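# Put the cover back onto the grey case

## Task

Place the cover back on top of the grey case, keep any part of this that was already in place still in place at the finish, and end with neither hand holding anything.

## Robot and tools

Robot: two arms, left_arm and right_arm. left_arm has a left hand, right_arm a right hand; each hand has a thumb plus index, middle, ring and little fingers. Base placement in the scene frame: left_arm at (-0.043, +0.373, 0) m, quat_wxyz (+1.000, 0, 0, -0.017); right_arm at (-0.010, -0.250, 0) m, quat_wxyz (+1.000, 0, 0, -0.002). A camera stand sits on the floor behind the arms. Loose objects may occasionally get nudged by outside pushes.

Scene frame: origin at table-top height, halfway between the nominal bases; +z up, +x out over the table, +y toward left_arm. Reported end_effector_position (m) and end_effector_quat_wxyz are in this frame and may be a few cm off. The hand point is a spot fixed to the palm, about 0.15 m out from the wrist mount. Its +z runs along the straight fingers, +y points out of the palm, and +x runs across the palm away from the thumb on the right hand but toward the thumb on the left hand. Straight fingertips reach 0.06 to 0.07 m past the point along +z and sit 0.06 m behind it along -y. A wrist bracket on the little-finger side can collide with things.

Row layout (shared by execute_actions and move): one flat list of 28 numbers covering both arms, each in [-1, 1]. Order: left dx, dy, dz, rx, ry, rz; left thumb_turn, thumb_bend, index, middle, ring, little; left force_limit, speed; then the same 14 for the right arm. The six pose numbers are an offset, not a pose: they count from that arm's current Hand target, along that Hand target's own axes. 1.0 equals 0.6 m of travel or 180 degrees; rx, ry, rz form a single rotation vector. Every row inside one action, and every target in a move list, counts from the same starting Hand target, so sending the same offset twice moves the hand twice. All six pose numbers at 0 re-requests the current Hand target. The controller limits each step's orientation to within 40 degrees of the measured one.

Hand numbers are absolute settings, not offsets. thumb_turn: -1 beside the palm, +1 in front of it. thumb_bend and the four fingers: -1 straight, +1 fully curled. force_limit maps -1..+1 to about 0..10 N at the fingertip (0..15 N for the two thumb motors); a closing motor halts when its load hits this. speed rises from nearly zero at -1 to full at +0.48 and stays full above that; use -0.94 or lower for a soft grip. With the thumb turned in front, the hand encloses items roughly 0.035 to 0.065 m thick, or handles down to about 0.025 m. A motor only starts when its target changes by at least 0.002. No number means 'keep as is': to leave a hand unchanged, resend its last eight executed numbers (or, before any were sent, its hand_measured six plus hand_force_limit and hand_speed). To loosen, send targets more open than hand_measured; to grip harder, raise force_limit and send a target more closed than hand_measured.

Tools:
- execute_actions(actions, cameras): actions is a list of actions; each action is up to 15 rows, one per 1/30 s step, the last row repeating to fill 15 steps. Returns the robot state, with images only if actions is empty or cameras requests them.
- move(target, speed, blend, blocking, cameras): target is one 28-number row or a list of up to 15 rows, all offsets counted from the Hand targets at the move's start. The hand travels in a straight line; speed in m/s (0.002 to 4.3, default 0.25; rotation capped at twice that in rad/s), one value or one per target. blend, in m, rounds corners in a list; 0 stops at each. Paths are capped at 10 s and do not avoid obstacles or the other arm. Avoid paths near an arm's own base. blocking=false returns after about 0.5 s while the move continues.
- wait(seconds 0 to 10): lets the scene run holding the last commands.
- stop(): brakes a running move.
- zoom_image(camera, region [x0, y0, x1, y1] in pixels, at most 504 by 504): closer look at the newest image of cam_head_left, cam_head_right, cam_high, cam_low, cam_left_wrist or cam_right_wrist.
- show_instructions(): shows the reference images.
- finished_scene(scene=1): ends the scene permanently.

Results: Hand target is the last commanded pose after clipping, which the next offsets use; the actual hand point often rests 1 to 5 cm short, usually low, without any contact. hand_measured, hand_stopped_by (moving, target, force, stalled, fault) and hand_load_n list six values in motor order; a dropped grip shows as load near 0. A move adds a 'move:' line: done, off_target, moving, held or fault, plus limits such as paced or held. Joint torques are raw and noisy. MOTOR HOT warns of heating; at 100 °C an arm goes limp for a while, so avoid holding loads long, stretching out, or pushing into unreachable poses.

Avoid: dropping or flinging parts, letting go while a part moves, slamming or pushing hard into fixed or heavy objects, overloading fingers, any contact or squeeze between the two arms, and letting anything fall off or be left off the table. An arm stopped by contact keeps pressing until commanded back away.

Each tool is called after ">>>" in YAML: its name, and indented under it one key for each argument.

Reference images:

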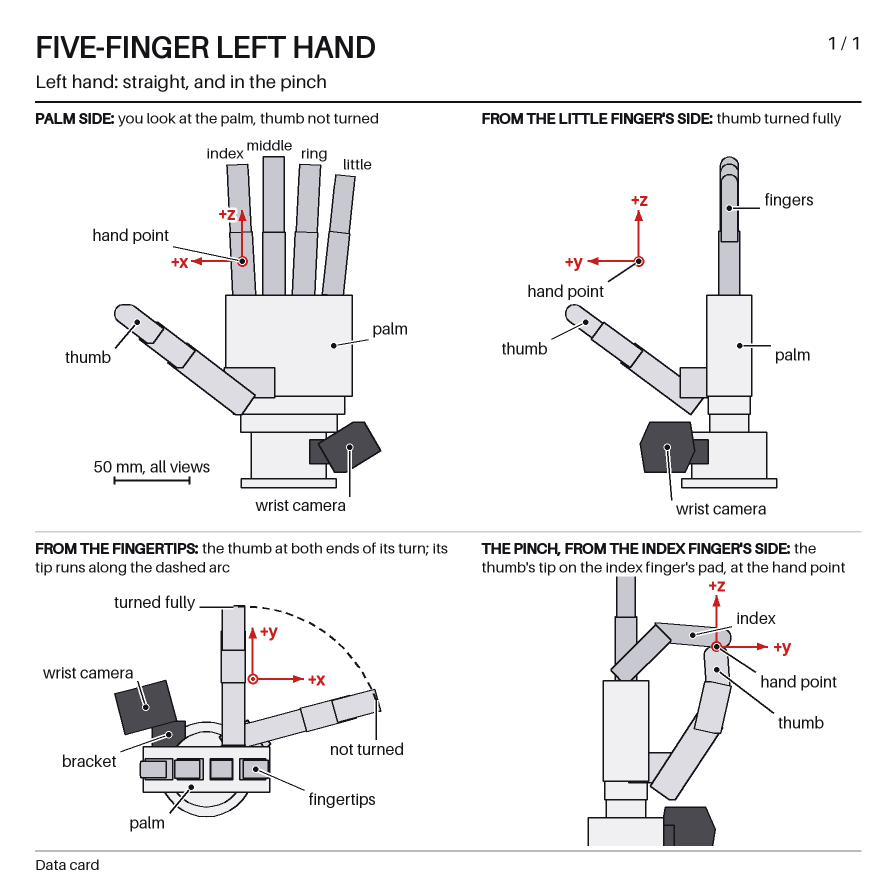

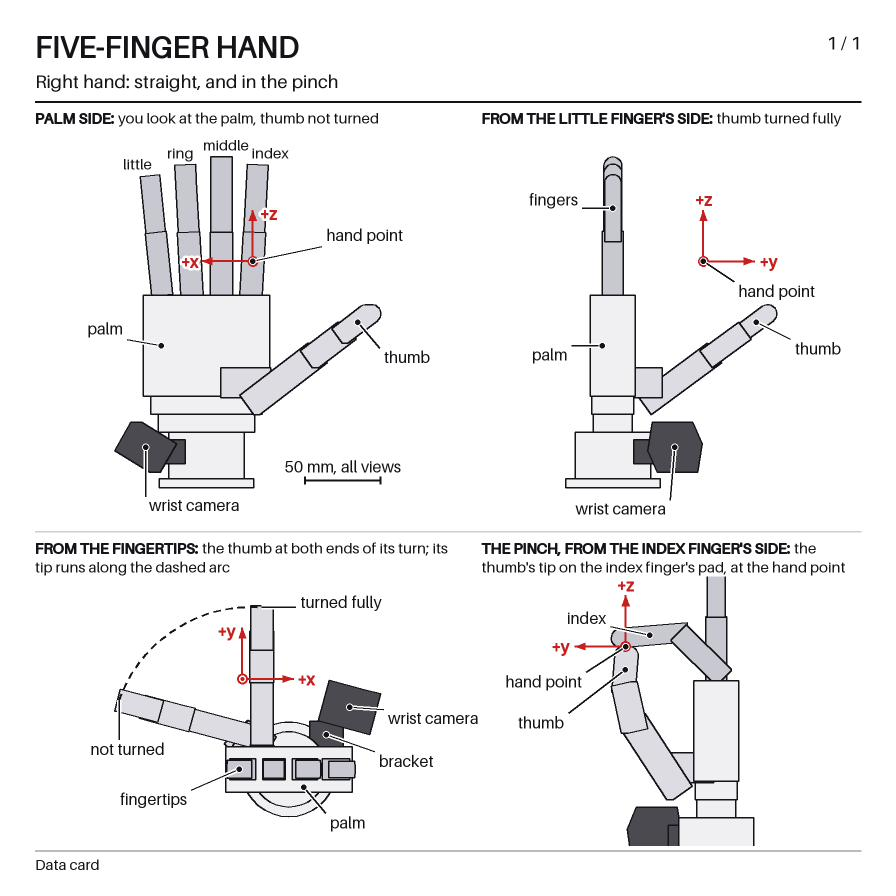

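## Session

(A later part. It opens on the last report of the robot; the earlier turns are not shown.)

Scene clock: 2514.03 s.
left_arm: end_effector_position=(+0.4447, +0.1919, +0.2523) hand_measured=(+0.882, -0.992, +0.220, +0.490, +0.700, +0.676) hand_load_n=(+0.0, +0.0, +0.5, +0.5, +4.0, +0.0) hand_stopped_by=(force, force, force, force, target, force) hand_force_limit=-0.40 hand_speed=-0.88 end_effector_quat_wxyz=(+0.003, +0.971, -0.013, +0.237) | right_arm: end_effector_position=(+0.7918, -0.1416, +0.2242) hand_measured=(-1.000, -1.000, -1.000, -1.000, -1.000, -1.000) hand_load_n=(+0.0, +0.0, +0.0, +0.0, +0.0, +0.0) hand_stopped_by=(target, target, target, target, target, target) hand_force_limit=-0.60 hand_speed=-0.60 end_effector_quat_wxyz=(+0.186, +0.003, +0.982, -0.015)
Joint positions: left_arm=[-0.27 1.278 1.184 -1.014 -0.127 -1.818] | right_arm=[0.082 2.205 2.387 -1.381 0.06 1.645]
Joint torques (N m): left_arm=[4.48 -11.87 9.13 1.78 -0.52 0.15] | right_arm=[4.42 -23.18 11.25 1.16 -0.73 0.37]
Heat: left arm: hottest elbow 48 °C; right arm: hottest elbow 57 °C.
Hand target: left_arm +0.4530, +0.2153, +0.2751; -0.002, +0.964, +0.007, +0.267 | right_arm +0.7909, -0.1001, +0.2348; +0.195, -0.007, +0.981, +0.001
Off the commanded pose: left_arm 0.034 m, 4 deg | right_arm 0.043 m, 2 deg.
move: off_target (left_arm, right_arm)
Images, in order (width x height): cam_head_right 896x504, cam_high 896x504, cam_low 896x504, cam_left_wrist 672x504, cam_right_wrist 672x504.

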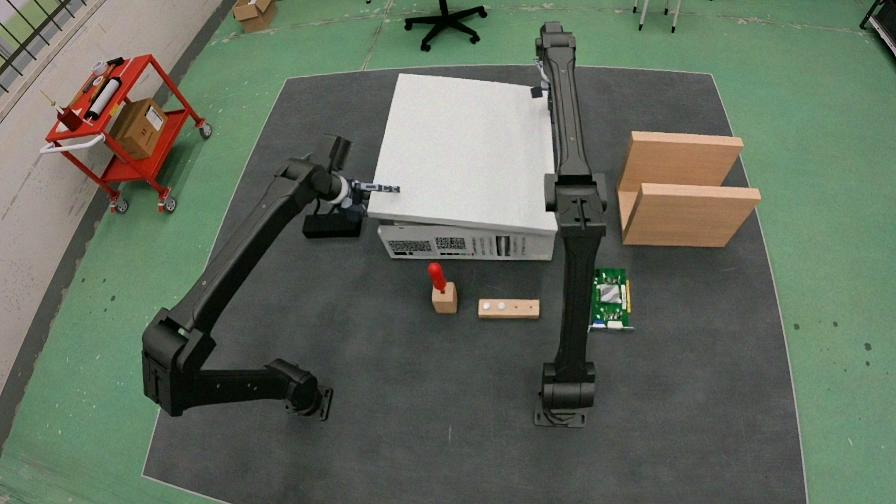

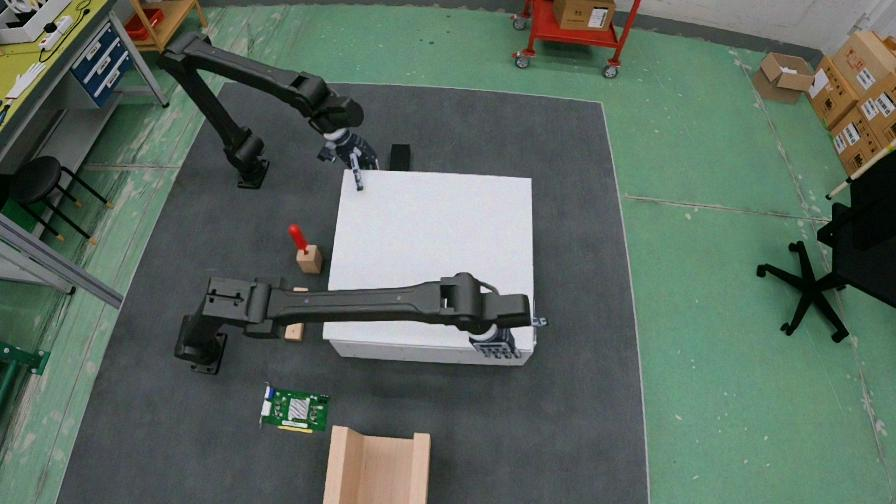

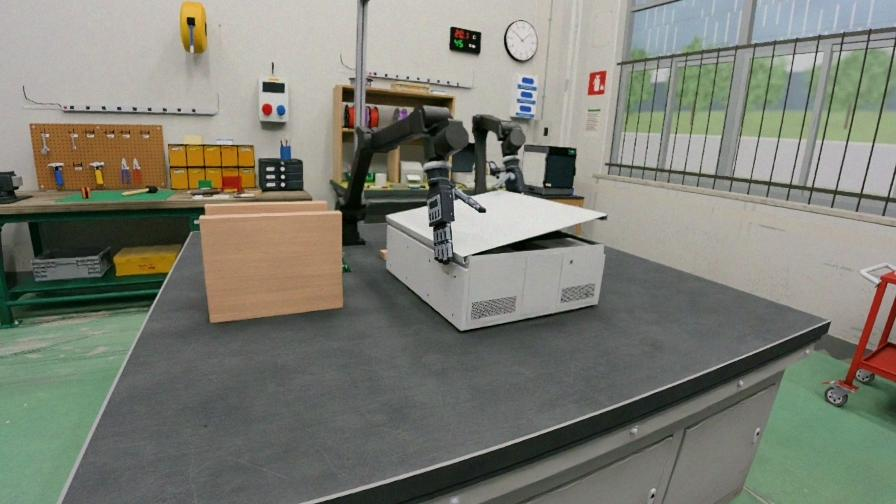

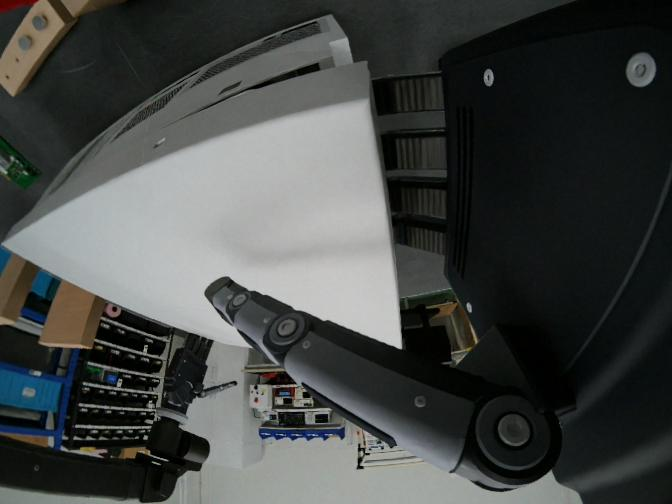

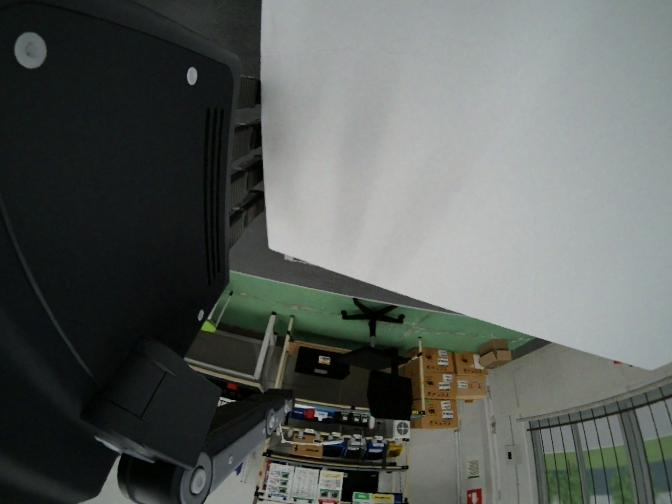

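>>> move:
  target: [0,0,0,0,0,0,-1,-1,0.4,0.5,0.7,0.9,-0.4,-0.6,0,0,0,0,0,0,-1,-1,-1,-1,-1,-1,-0.6,-0.6]
  cameras: ["cam_left_wrist"]

Scene clock: 2530.03 s.
left_arm: end_effector_position=(+0.4447, +0.1919, +0.2523) hand_measured=(-1.000, -1.000, +0.220, +0.490, +0.700, +0.676) hand_load_n=(+0.0, +0.0, +0.5, +1.0, +4.5, +0.0) hand_stopped_by=(target, target, force, force, target, force) hand_force_limit=-0.40 hand_speed=-0.60 end_effector_quat_wxyz=(+0.003, +0.971, -0.014, +0.237) | right_arm: end_effector_position=(+0.7918, -0.1416, +0.2242) hand_measured=(-1.000, -1.000, -1.000, -1.000, -1.000, -1.000) hand_load_n=(+0.0, -0.5, +0.0, +0.0, +0.0, +0.0) hand_stopped_by=(target, target, target, target, target, target) hand_force_limit=-0.60 hand_speed=-0.60 end_effector_quat_wxyz=(+0.186, +0.003, +0.982, -0.015)
Joint positions: left_arm=[-0.27 1.278 1.184 -1.014 -0.127 -1.817] | right_arm=[0.082 2.205 2.387 -1.381 0.06 1.645]
Joint torques (N m): left_arm=[4.37 -11.81 9.03 1.87 -0.56 0.12] | right_arm=[4.89 -22.95 11.47 0.87 -0.65 0.44]
Heat: left arm: hottest elbow 47 °C; right arm: hottest elbow 56 °C.
Hand target: left_arm +0.4530, +0.2152, +0.2751; -0.002, +0.964, +0.007, +0.267 | right_arm +0.7909, -0.1001, +0.2348; +0.195, -0.007, +0.981, +0.001
Off the commanded pose: left_arm 0.034 m, 4 deg | right_arm 0.043 m, 2 deg.
move: off_target (left_arm, right_arm)
Images, in order (width x height): cam_left_wrist 672x504.

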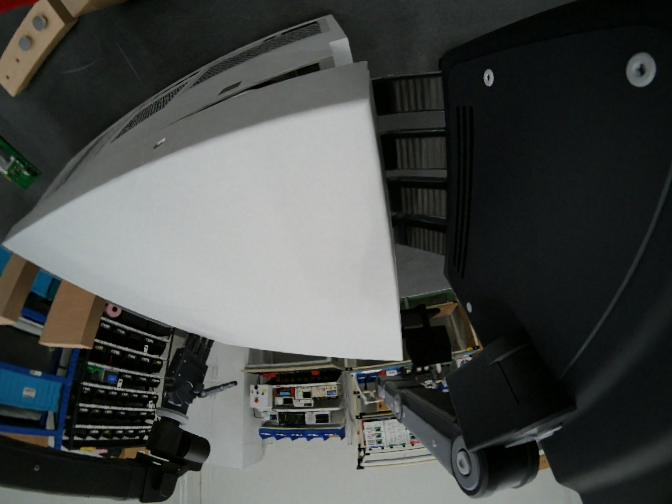

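>>> move:
  target: [-0.0252,-0.05,0.0433,0,0,0,-1,-1,0.4,0.5,0.7,0.9,-0.4,-0.6,0,0,0,0,0,0,-1,-1,-1,-1,-1,-1,-0.6,-0.6]
  speed: 0.06
  cameras: ["cam_low","cam_left_wrist","cam_head_right","cam_head_left","cam_high"]

>>> zoom_image:
  camera: "cam_low"
  region: [380, 190, 500, 290]

>>> zoom_image:
  camera: "cam_head_right"
  region: [510, 190, 590, 270]

>>> zoom_image:
  camera: "cam_head_right"
  region: [340, 170, 440, 270]

Scene clock: 2537.53 s.
left_arm: end_effector_position=(+0.4496, +0.2466, +0.2436) hand_measured=(-1.000, -1.000, +0.220, +0.490, +0.700, +0.676) hand_load_n=(+0.0, +0.0, +0.0, +0.0, +0.0, +0.0) hand_stopped_by=(target, target, force, force, target, force) hand_force_limit=-0.40 hand_speed=-0.60 end_effector_quat_wxyz=(-0.003, +0.965, +0.012, +0.261) | right_arm: end_effector_position=(+0.7915, -0.1388, +0.2241) hand_measured=(-1.000, -1.000, -1.000, -1.000, -1.000, -1.000) hand_load_n=(+0.0, +0.0, +0.0, +0.0, +0.0, +0.5) hand_stopped_by=(target, target, target, target, target, target) hand_force_limit=-0.60 hand_speed=-0.60 end_effector_quat_wxyz=(+0.187, +0.003, +0.982, -0.016)
Joint positions: left_arm=[-0.15 1.226 1.096 -0.922 -0.105 -1.754] | right_arm=[0.086 2.205 2.387 -1.381 0.062 1.648]
Joint torques (N m): left_arm=[1.2 -7.41 9.16 1.78 0.29 0.17] | right_arm=[4.6 -23.41 11.41 0.8 -0.73 0.4]
Heat: left arm: hottest elbow 47 °C; right arm: hottest elbow 56 °C.
Hand target: left_arm +0.4530, +0.2452, +0.2451; -0.002, +0.964, +0.007, +0.267 | right_arm +0.7909, -0.1001, +0.2349; +0.195, -0.007, +0.981, +0.001
Off the commanded pose: left_arm 0.004 m, 1 deg | right_arm 0.040 m, 2 deg.
move: off_target (right_arm)
Images, in order (width x height): cam_head_left 896x504, cam_head_right 896x504, cam_high 896x504, cam_low 896x504, cam_left_wrist 672x504.

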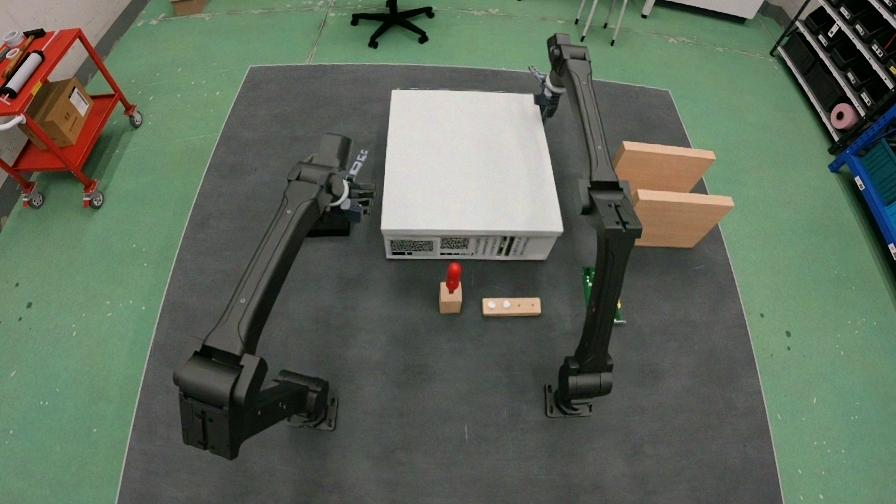

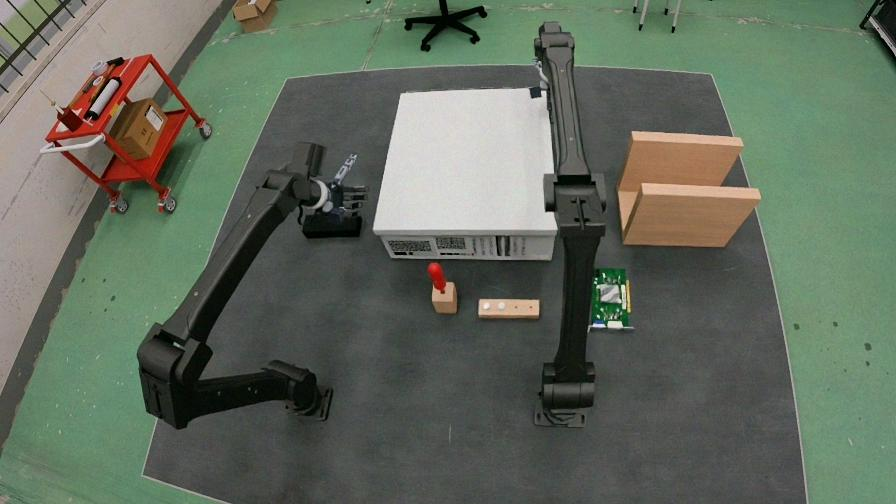

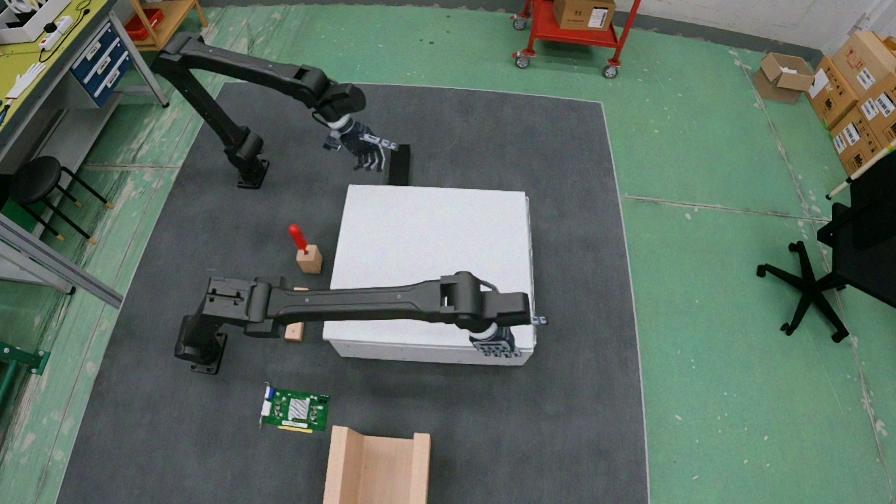

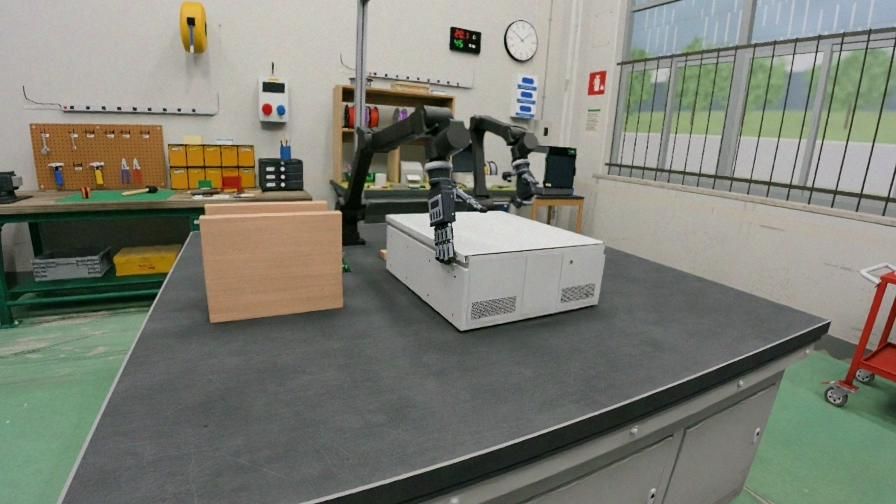

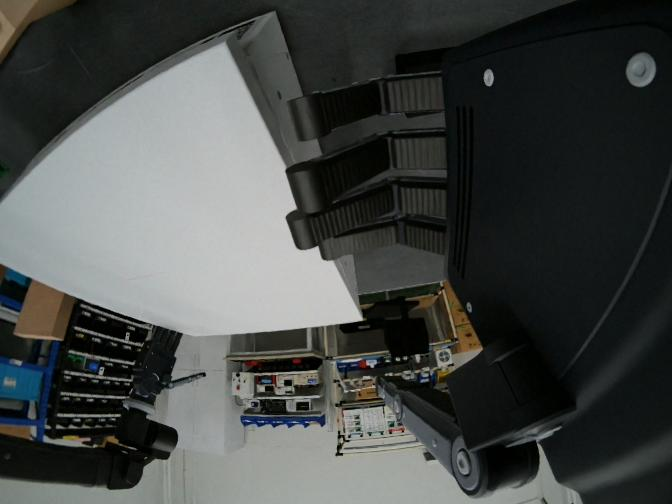

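Scaled by 4.200.

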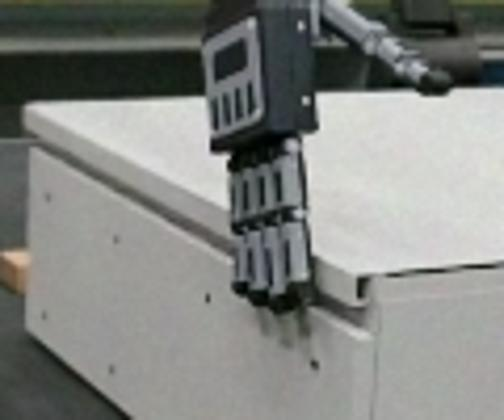

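Scaled by 6.300.

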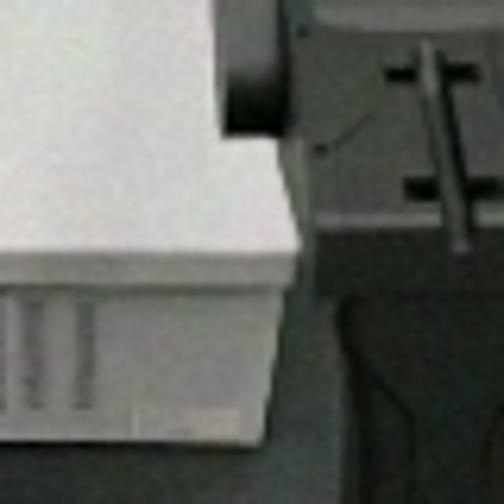

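Scaled by 5.040.

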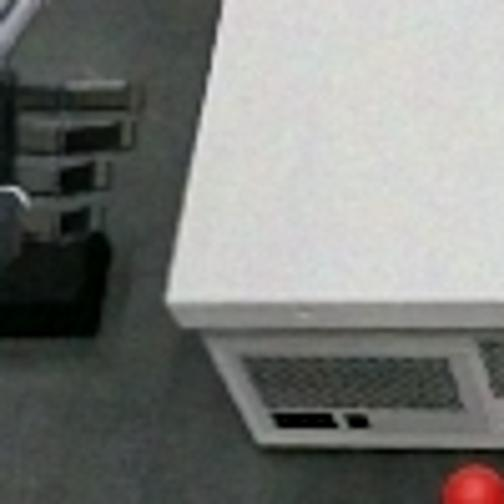

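>>> zoom_image:
  camera: "cam_low"
  region: [540, 190, 640, 290]

>>> zoom_image:
  camera: "cam_high"
  region: [480, 300, 560, 380]

>>> zoom_image:
  camera: "cam_high"
  region: [470, 160, 570, 260]

>>> zoom_image:
  camera: "cam_left_wrist"
  region: [180, 0, 440, 340]

>>> zoom_image:
  camera: "cam_head_left"
  region: [350, 190, 430, 270]

>>> zoom_image:
  camera: "cam_head_left"
  region: [510, 190, 590, 270]

Scaled by 5.040.

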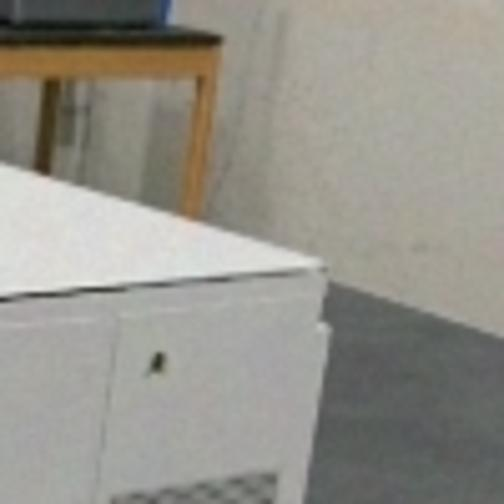

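Scaled by 6.300.

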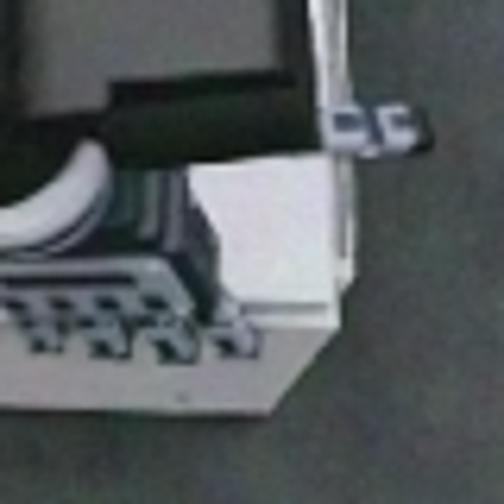

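Scaled by 5.040.

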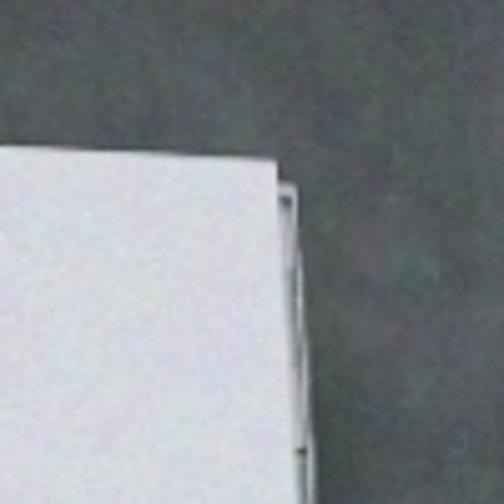

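Scaled by 1.482 from the camera's 672x504 image, which has a finer 960x720 frame.

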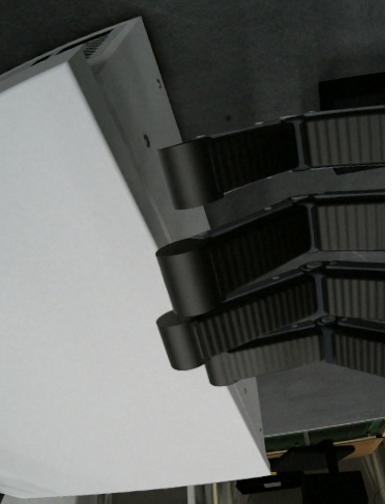

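Scaled by 6.300.

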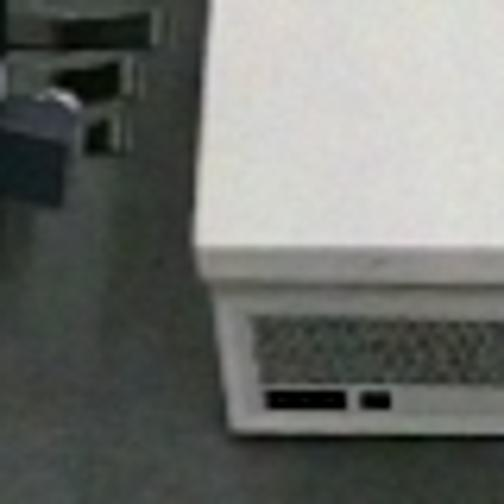

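Scaled by 6.300.

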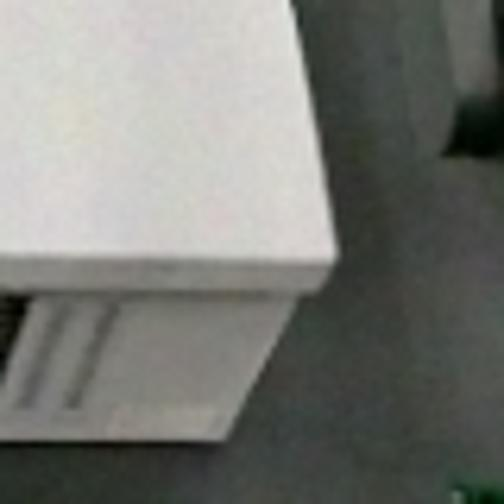

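>>> move:
  target:
    - [0.0521,-0.05,-0.0855,0,0,0,-1,-1,0,0,0,0,-0.4,-0.5,0.0022,-0.1667,-0.0008,0,0,0,-1,-1,-1,-1,-1,-1,-0.6,-0.6]
    - [-0.1365,0.1885,-0.2087,0,-0.108,0,-1,-1,0,0,0,0,-0.4,-0.5,-0.0484,-0.2,-0.1243,0,0,0,-1,-1,-1,-1,-1,-1,-0.6,-0.6]
  speed: 0.15
  cameras: ["cam_low","cam_left_wrist","cam_head_right","cam_head_left","cam_high"]

>>> zoom_image:
  camera: "cam_low"
  region: [380, 190, 500, 290]

>>> zoom_image:
  camera: "cam_high"
  region: [480, 300, 560, 380]

>>> zoom_image:
  camera: "cam_high"
  region: [300, 300, 400, 380]

>>> zoom_image:
  camera: "cam_low"
  region: [420, 210, 640, 340]

Scene clock: 2667.43 s.
left_arm: end_effector_position=(+0.3105, +0.1398, +0.2872) hand_measured=(-1.000, -1.000, +0.000, +0.000, +0.000, +0.000) hand_load_n=(+0.0, +0.0, +0.0, +0.0, +0.0, +0.0) hand_stopped_by=(target, target, target, target, target, target) hand_force_limit=-0.40 hand_speed=-0.50 end_effector_quat_wxyz=(-0.007, +0.996, -0.007, +0.085) | right_arm: end_effector_position=(+0.7862, -0.2115, +0.3024) hand_measured=(-1.000, -1.000, -1.000, -1.000, -1.000, -1.000) hand_load_n=(+0.0, +0.0, +0.0, +0.0, +0.0, +0.0) hand_stopped_by=(target, target, target, target, target, target) hand_force_limit=-0.60 hand_speed=-0.60 end_effector_quat_wxyz=(+0.192, -0.003, +0.981, +0.003)
Joint positions: left_arm=[-0.504 1.204 1.307 -1.534 -0.098 -2.089] | right_arm=[-0.028 2.323 2.809 -1.672 -0.019 1.536]
Joint torques (N m): left_arm=[0.62 -5.54 12.97 0.05 0.29 0] | right_arm=[1.44 -22.24 14.28 0.55 -0.18 -0.1]
Heat: left arm: hottest elbow 46 °C; right arm: hottest elbow 55 °C.
Hand target: left_arm +0.3201, +0.1301, +0.3102; -0.001, +0.995, +0.007, +0.101 | right_arm +0.7910, -0.2198, +0.3149; +0.195, -0.007, +0.981, +0.001
Off the commanded pose: left_arm 0.027 m, 3 deg | right_arm 0.016 m, 1 deg.
joint sent to its limit (left arm) — joint 6 (wrist roll), lower limit. The joint targets still meet the commanded pose.
joint sent to its limit (right arm) — joint 4 (wrist pitch), lower limit. The joint targets still meet the commanded pose.
move: off_target (left_arm, right_arm)
Images, in order (width x height): cam_head_left 896x504, cam_head_right 896x504, cam_high 896x504, cam_low 896x504, cam_left_wrist 672x504.

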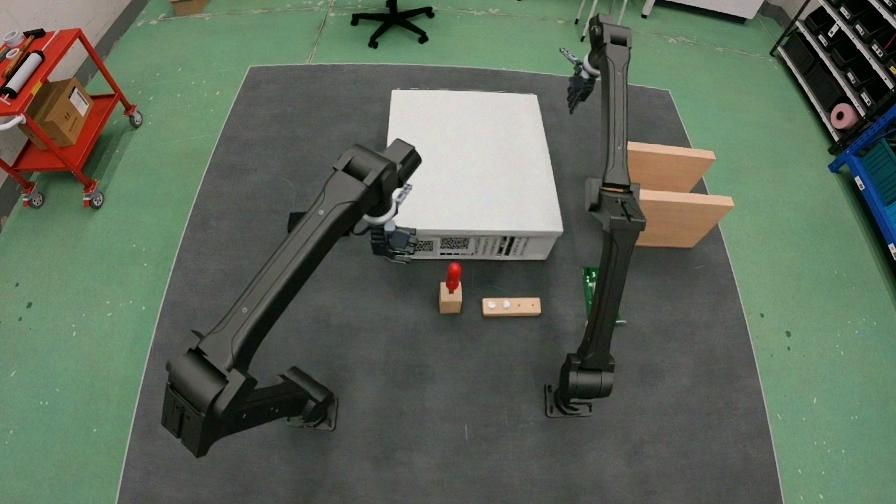

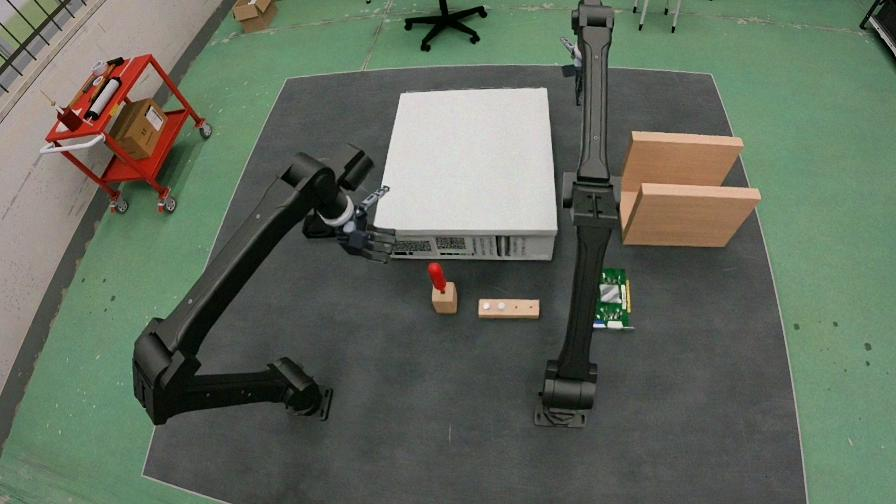

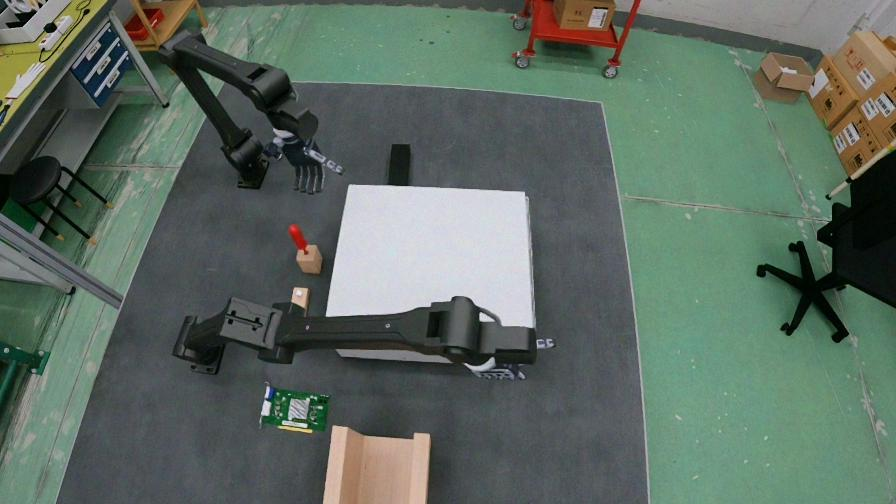

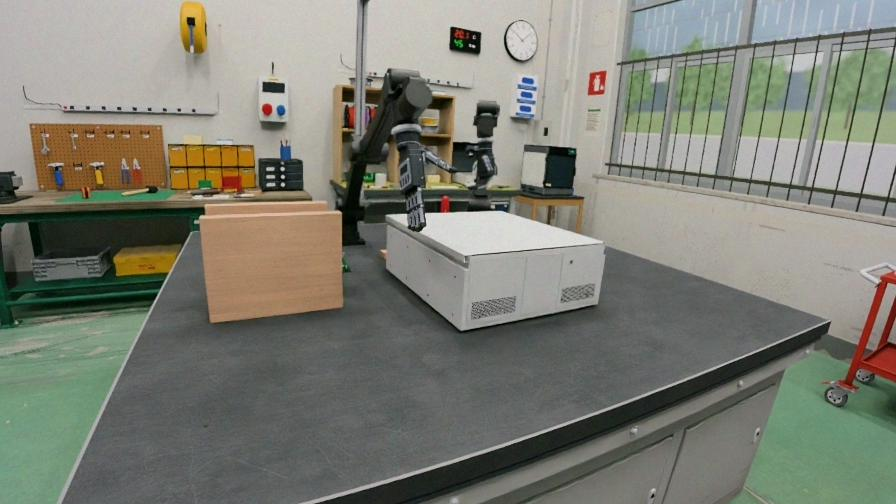

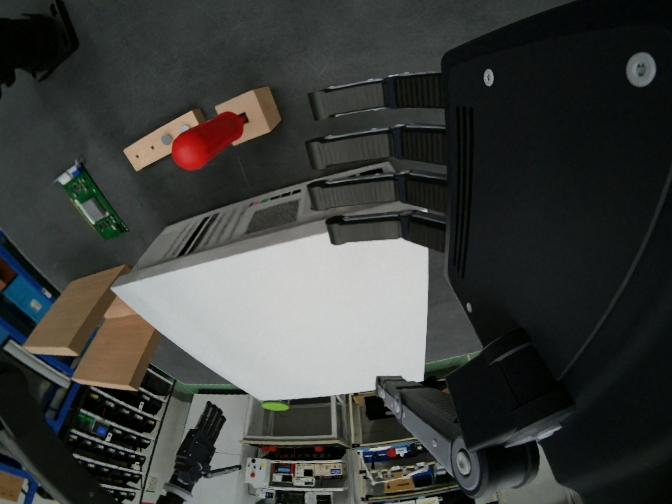

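Scaled by 4.200.

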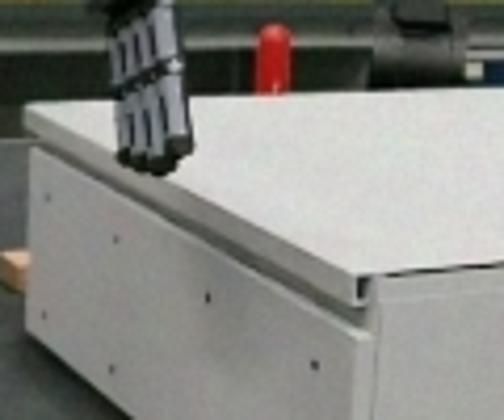

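Scaled by 6.300.

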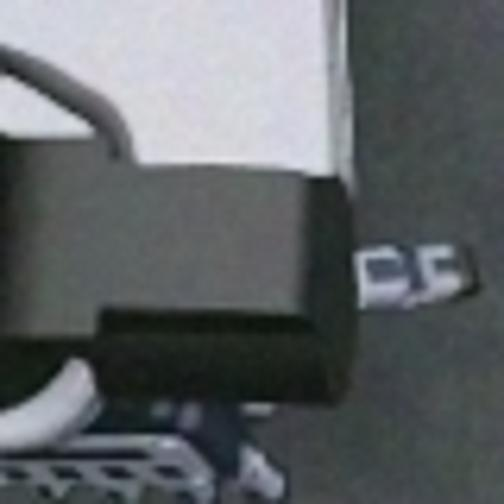

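Scaled by 5.040.

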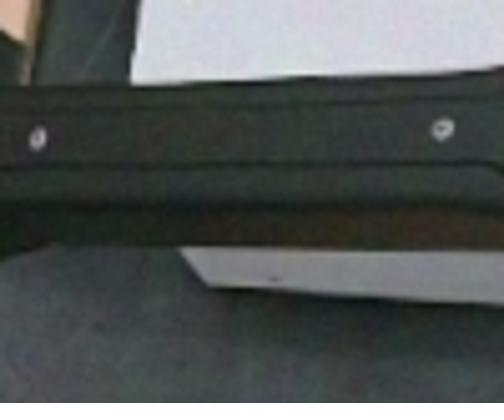

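Scaled by 2.291.

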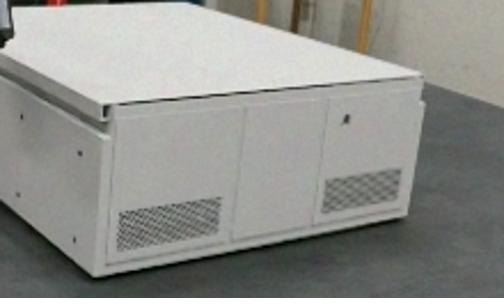

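>>> move:
  target: [-0.056,0.0217,0.171,0,0,0,-1,-1,0,0,0,0,-0.4,-0.5,0,0,0,0,0,0,-1,-1,-1,-1,-1,-1,-0.6,-0.6]
  speed: 0.12
  cameras: ["cam_left_wrist","cam_head_right","cam_head_left","cam_high"]

>>> zoom_image:
  camera: "cam_head_right"
  region: [320, 150, 460, 290]

>>> zoom_image:
  camera: "cam_high"
  region: [250, 120, 400, 270]

Scene clock: 2685.90 s.
left_arm: end_effector_position=(+0.3111, +0.1207, +0.2131) hand_measured=(-1.000, -1.000, +0.000, +0.000, +0.000, +0.000) hand_load_n=(+0.0, -0.5, +0.0, +0.0, +0.5, +0.0) hand_stopped_by=(target, target, target, target, target, target) hand_force_limit=-0.40 hand_speed=-0.50 end_effector_quat_wxyz=(+0.010, +0.995, -0.022, +0.101) | right_arm: end_effector_position=(+0.7862, -0.2115, +0.3026) hand_measured=(-1.000, -1.000, -1.000, -1.000, -1.000, -1.000) hand_load_n=(+0.0, -0.5, -0.5, +0.0, +0.0, +0.0) hand_stopped_by=(target, target, target, target, target, target) hand_force_limit=-0.60 hand_speed=-0.60 end_effector_quat_wxyz=(+0.192, -0.003, +0.981, +0.003)
Joint positions: left_arm=[-0.537 1.203 1.099 -1.283 -0.088 -2.089] | right_arm=[-0.028 2.323 2.809 -1.672 -0.019 1.536]
Joint torques (N m): left_arm=[0.32 -5.71 7.32 1.13 0.28 -0.02] | right_arm=[0.91 -20.78 14.49 0.46 -0.18 -0.14]
Heat: left arm: hottest elbow 50 °C; right arm: hottest elbow 59 °C.
Hand target: left_arm +0.3080, +0.1168, +0.2031; +0.000, +0.995, +0.007, +0.101 | right_arm +0.7910, -0.2198, +0.3151; +0.195, -0.007, +0.981, +0.001
Off the commanded pose: left_arm 0.011 m, 4 deg | right_arm 0.016 m, 1 deg.
joint sent to its limit (left arm) — joint 6 (wrist roll), lower limit. The joint targets are off in orientation, not in position.
joint sent to its limit (right arm) — joint 4 (wrist pitch), lower limit. The joint targets still meet the commanded pose.
move: off_target (left_arm, right_arm)
Images, in order (width x height): cam_head_left 896x504, cam_head_right 896x504, cam_high 896x504, cam_left_wrist 672x504.

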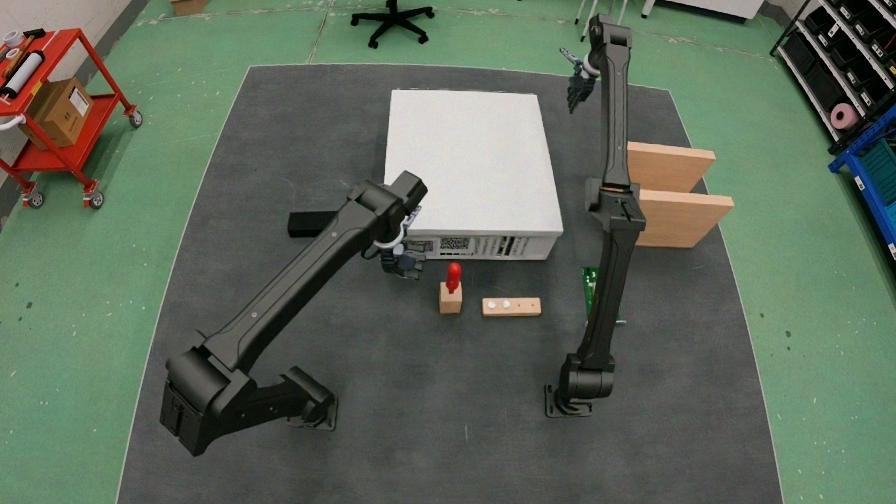

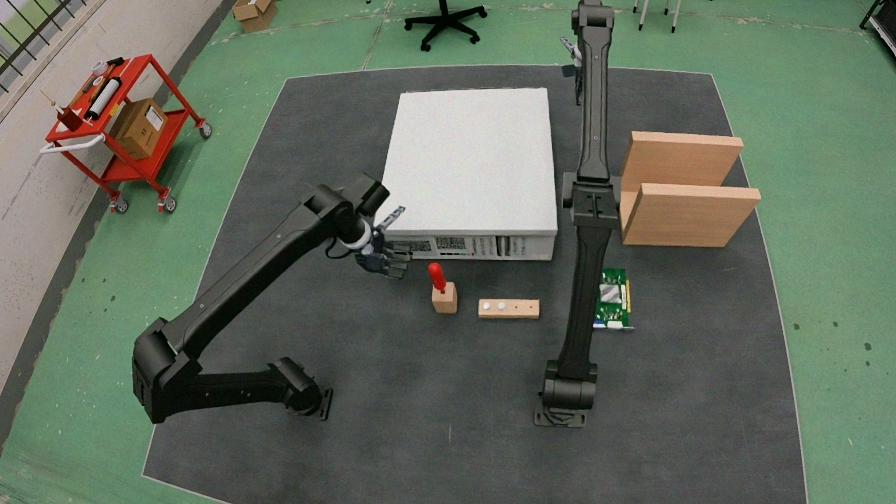

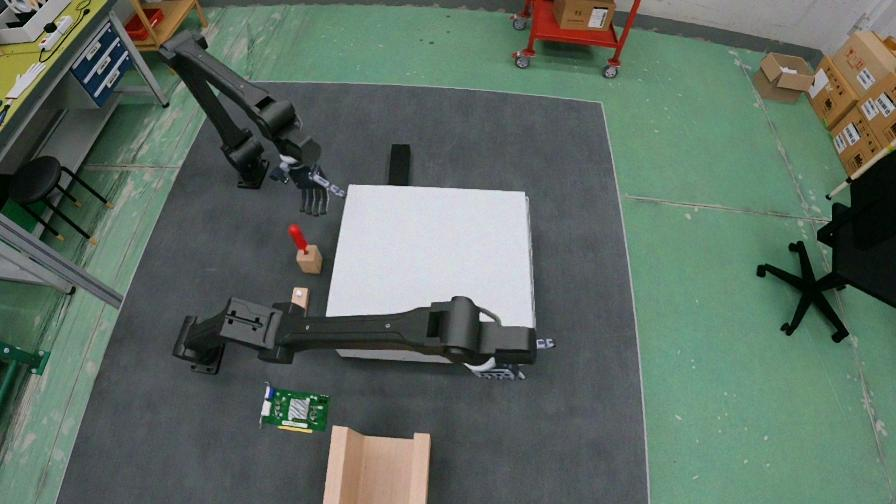

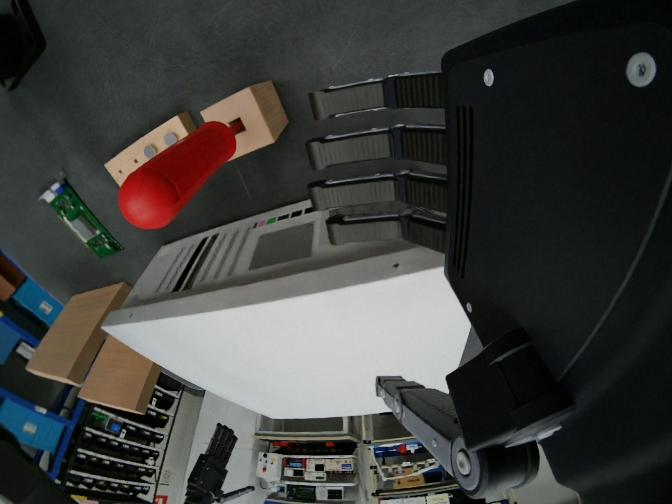

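Scaled by 3.600.

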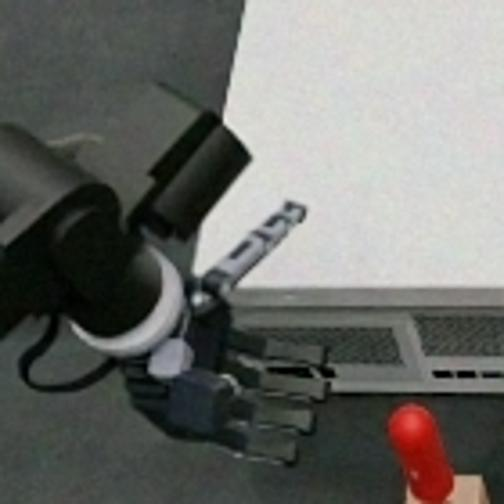

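Scaled by 3.360.

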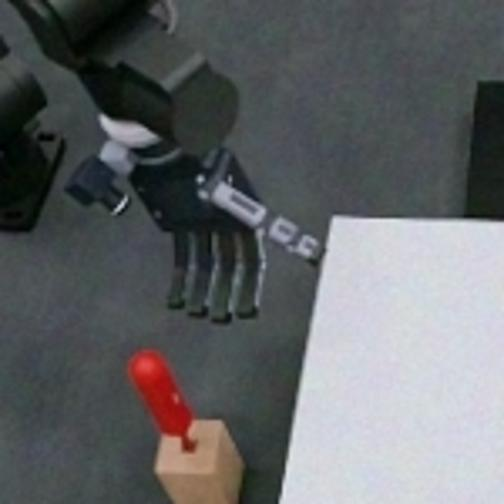

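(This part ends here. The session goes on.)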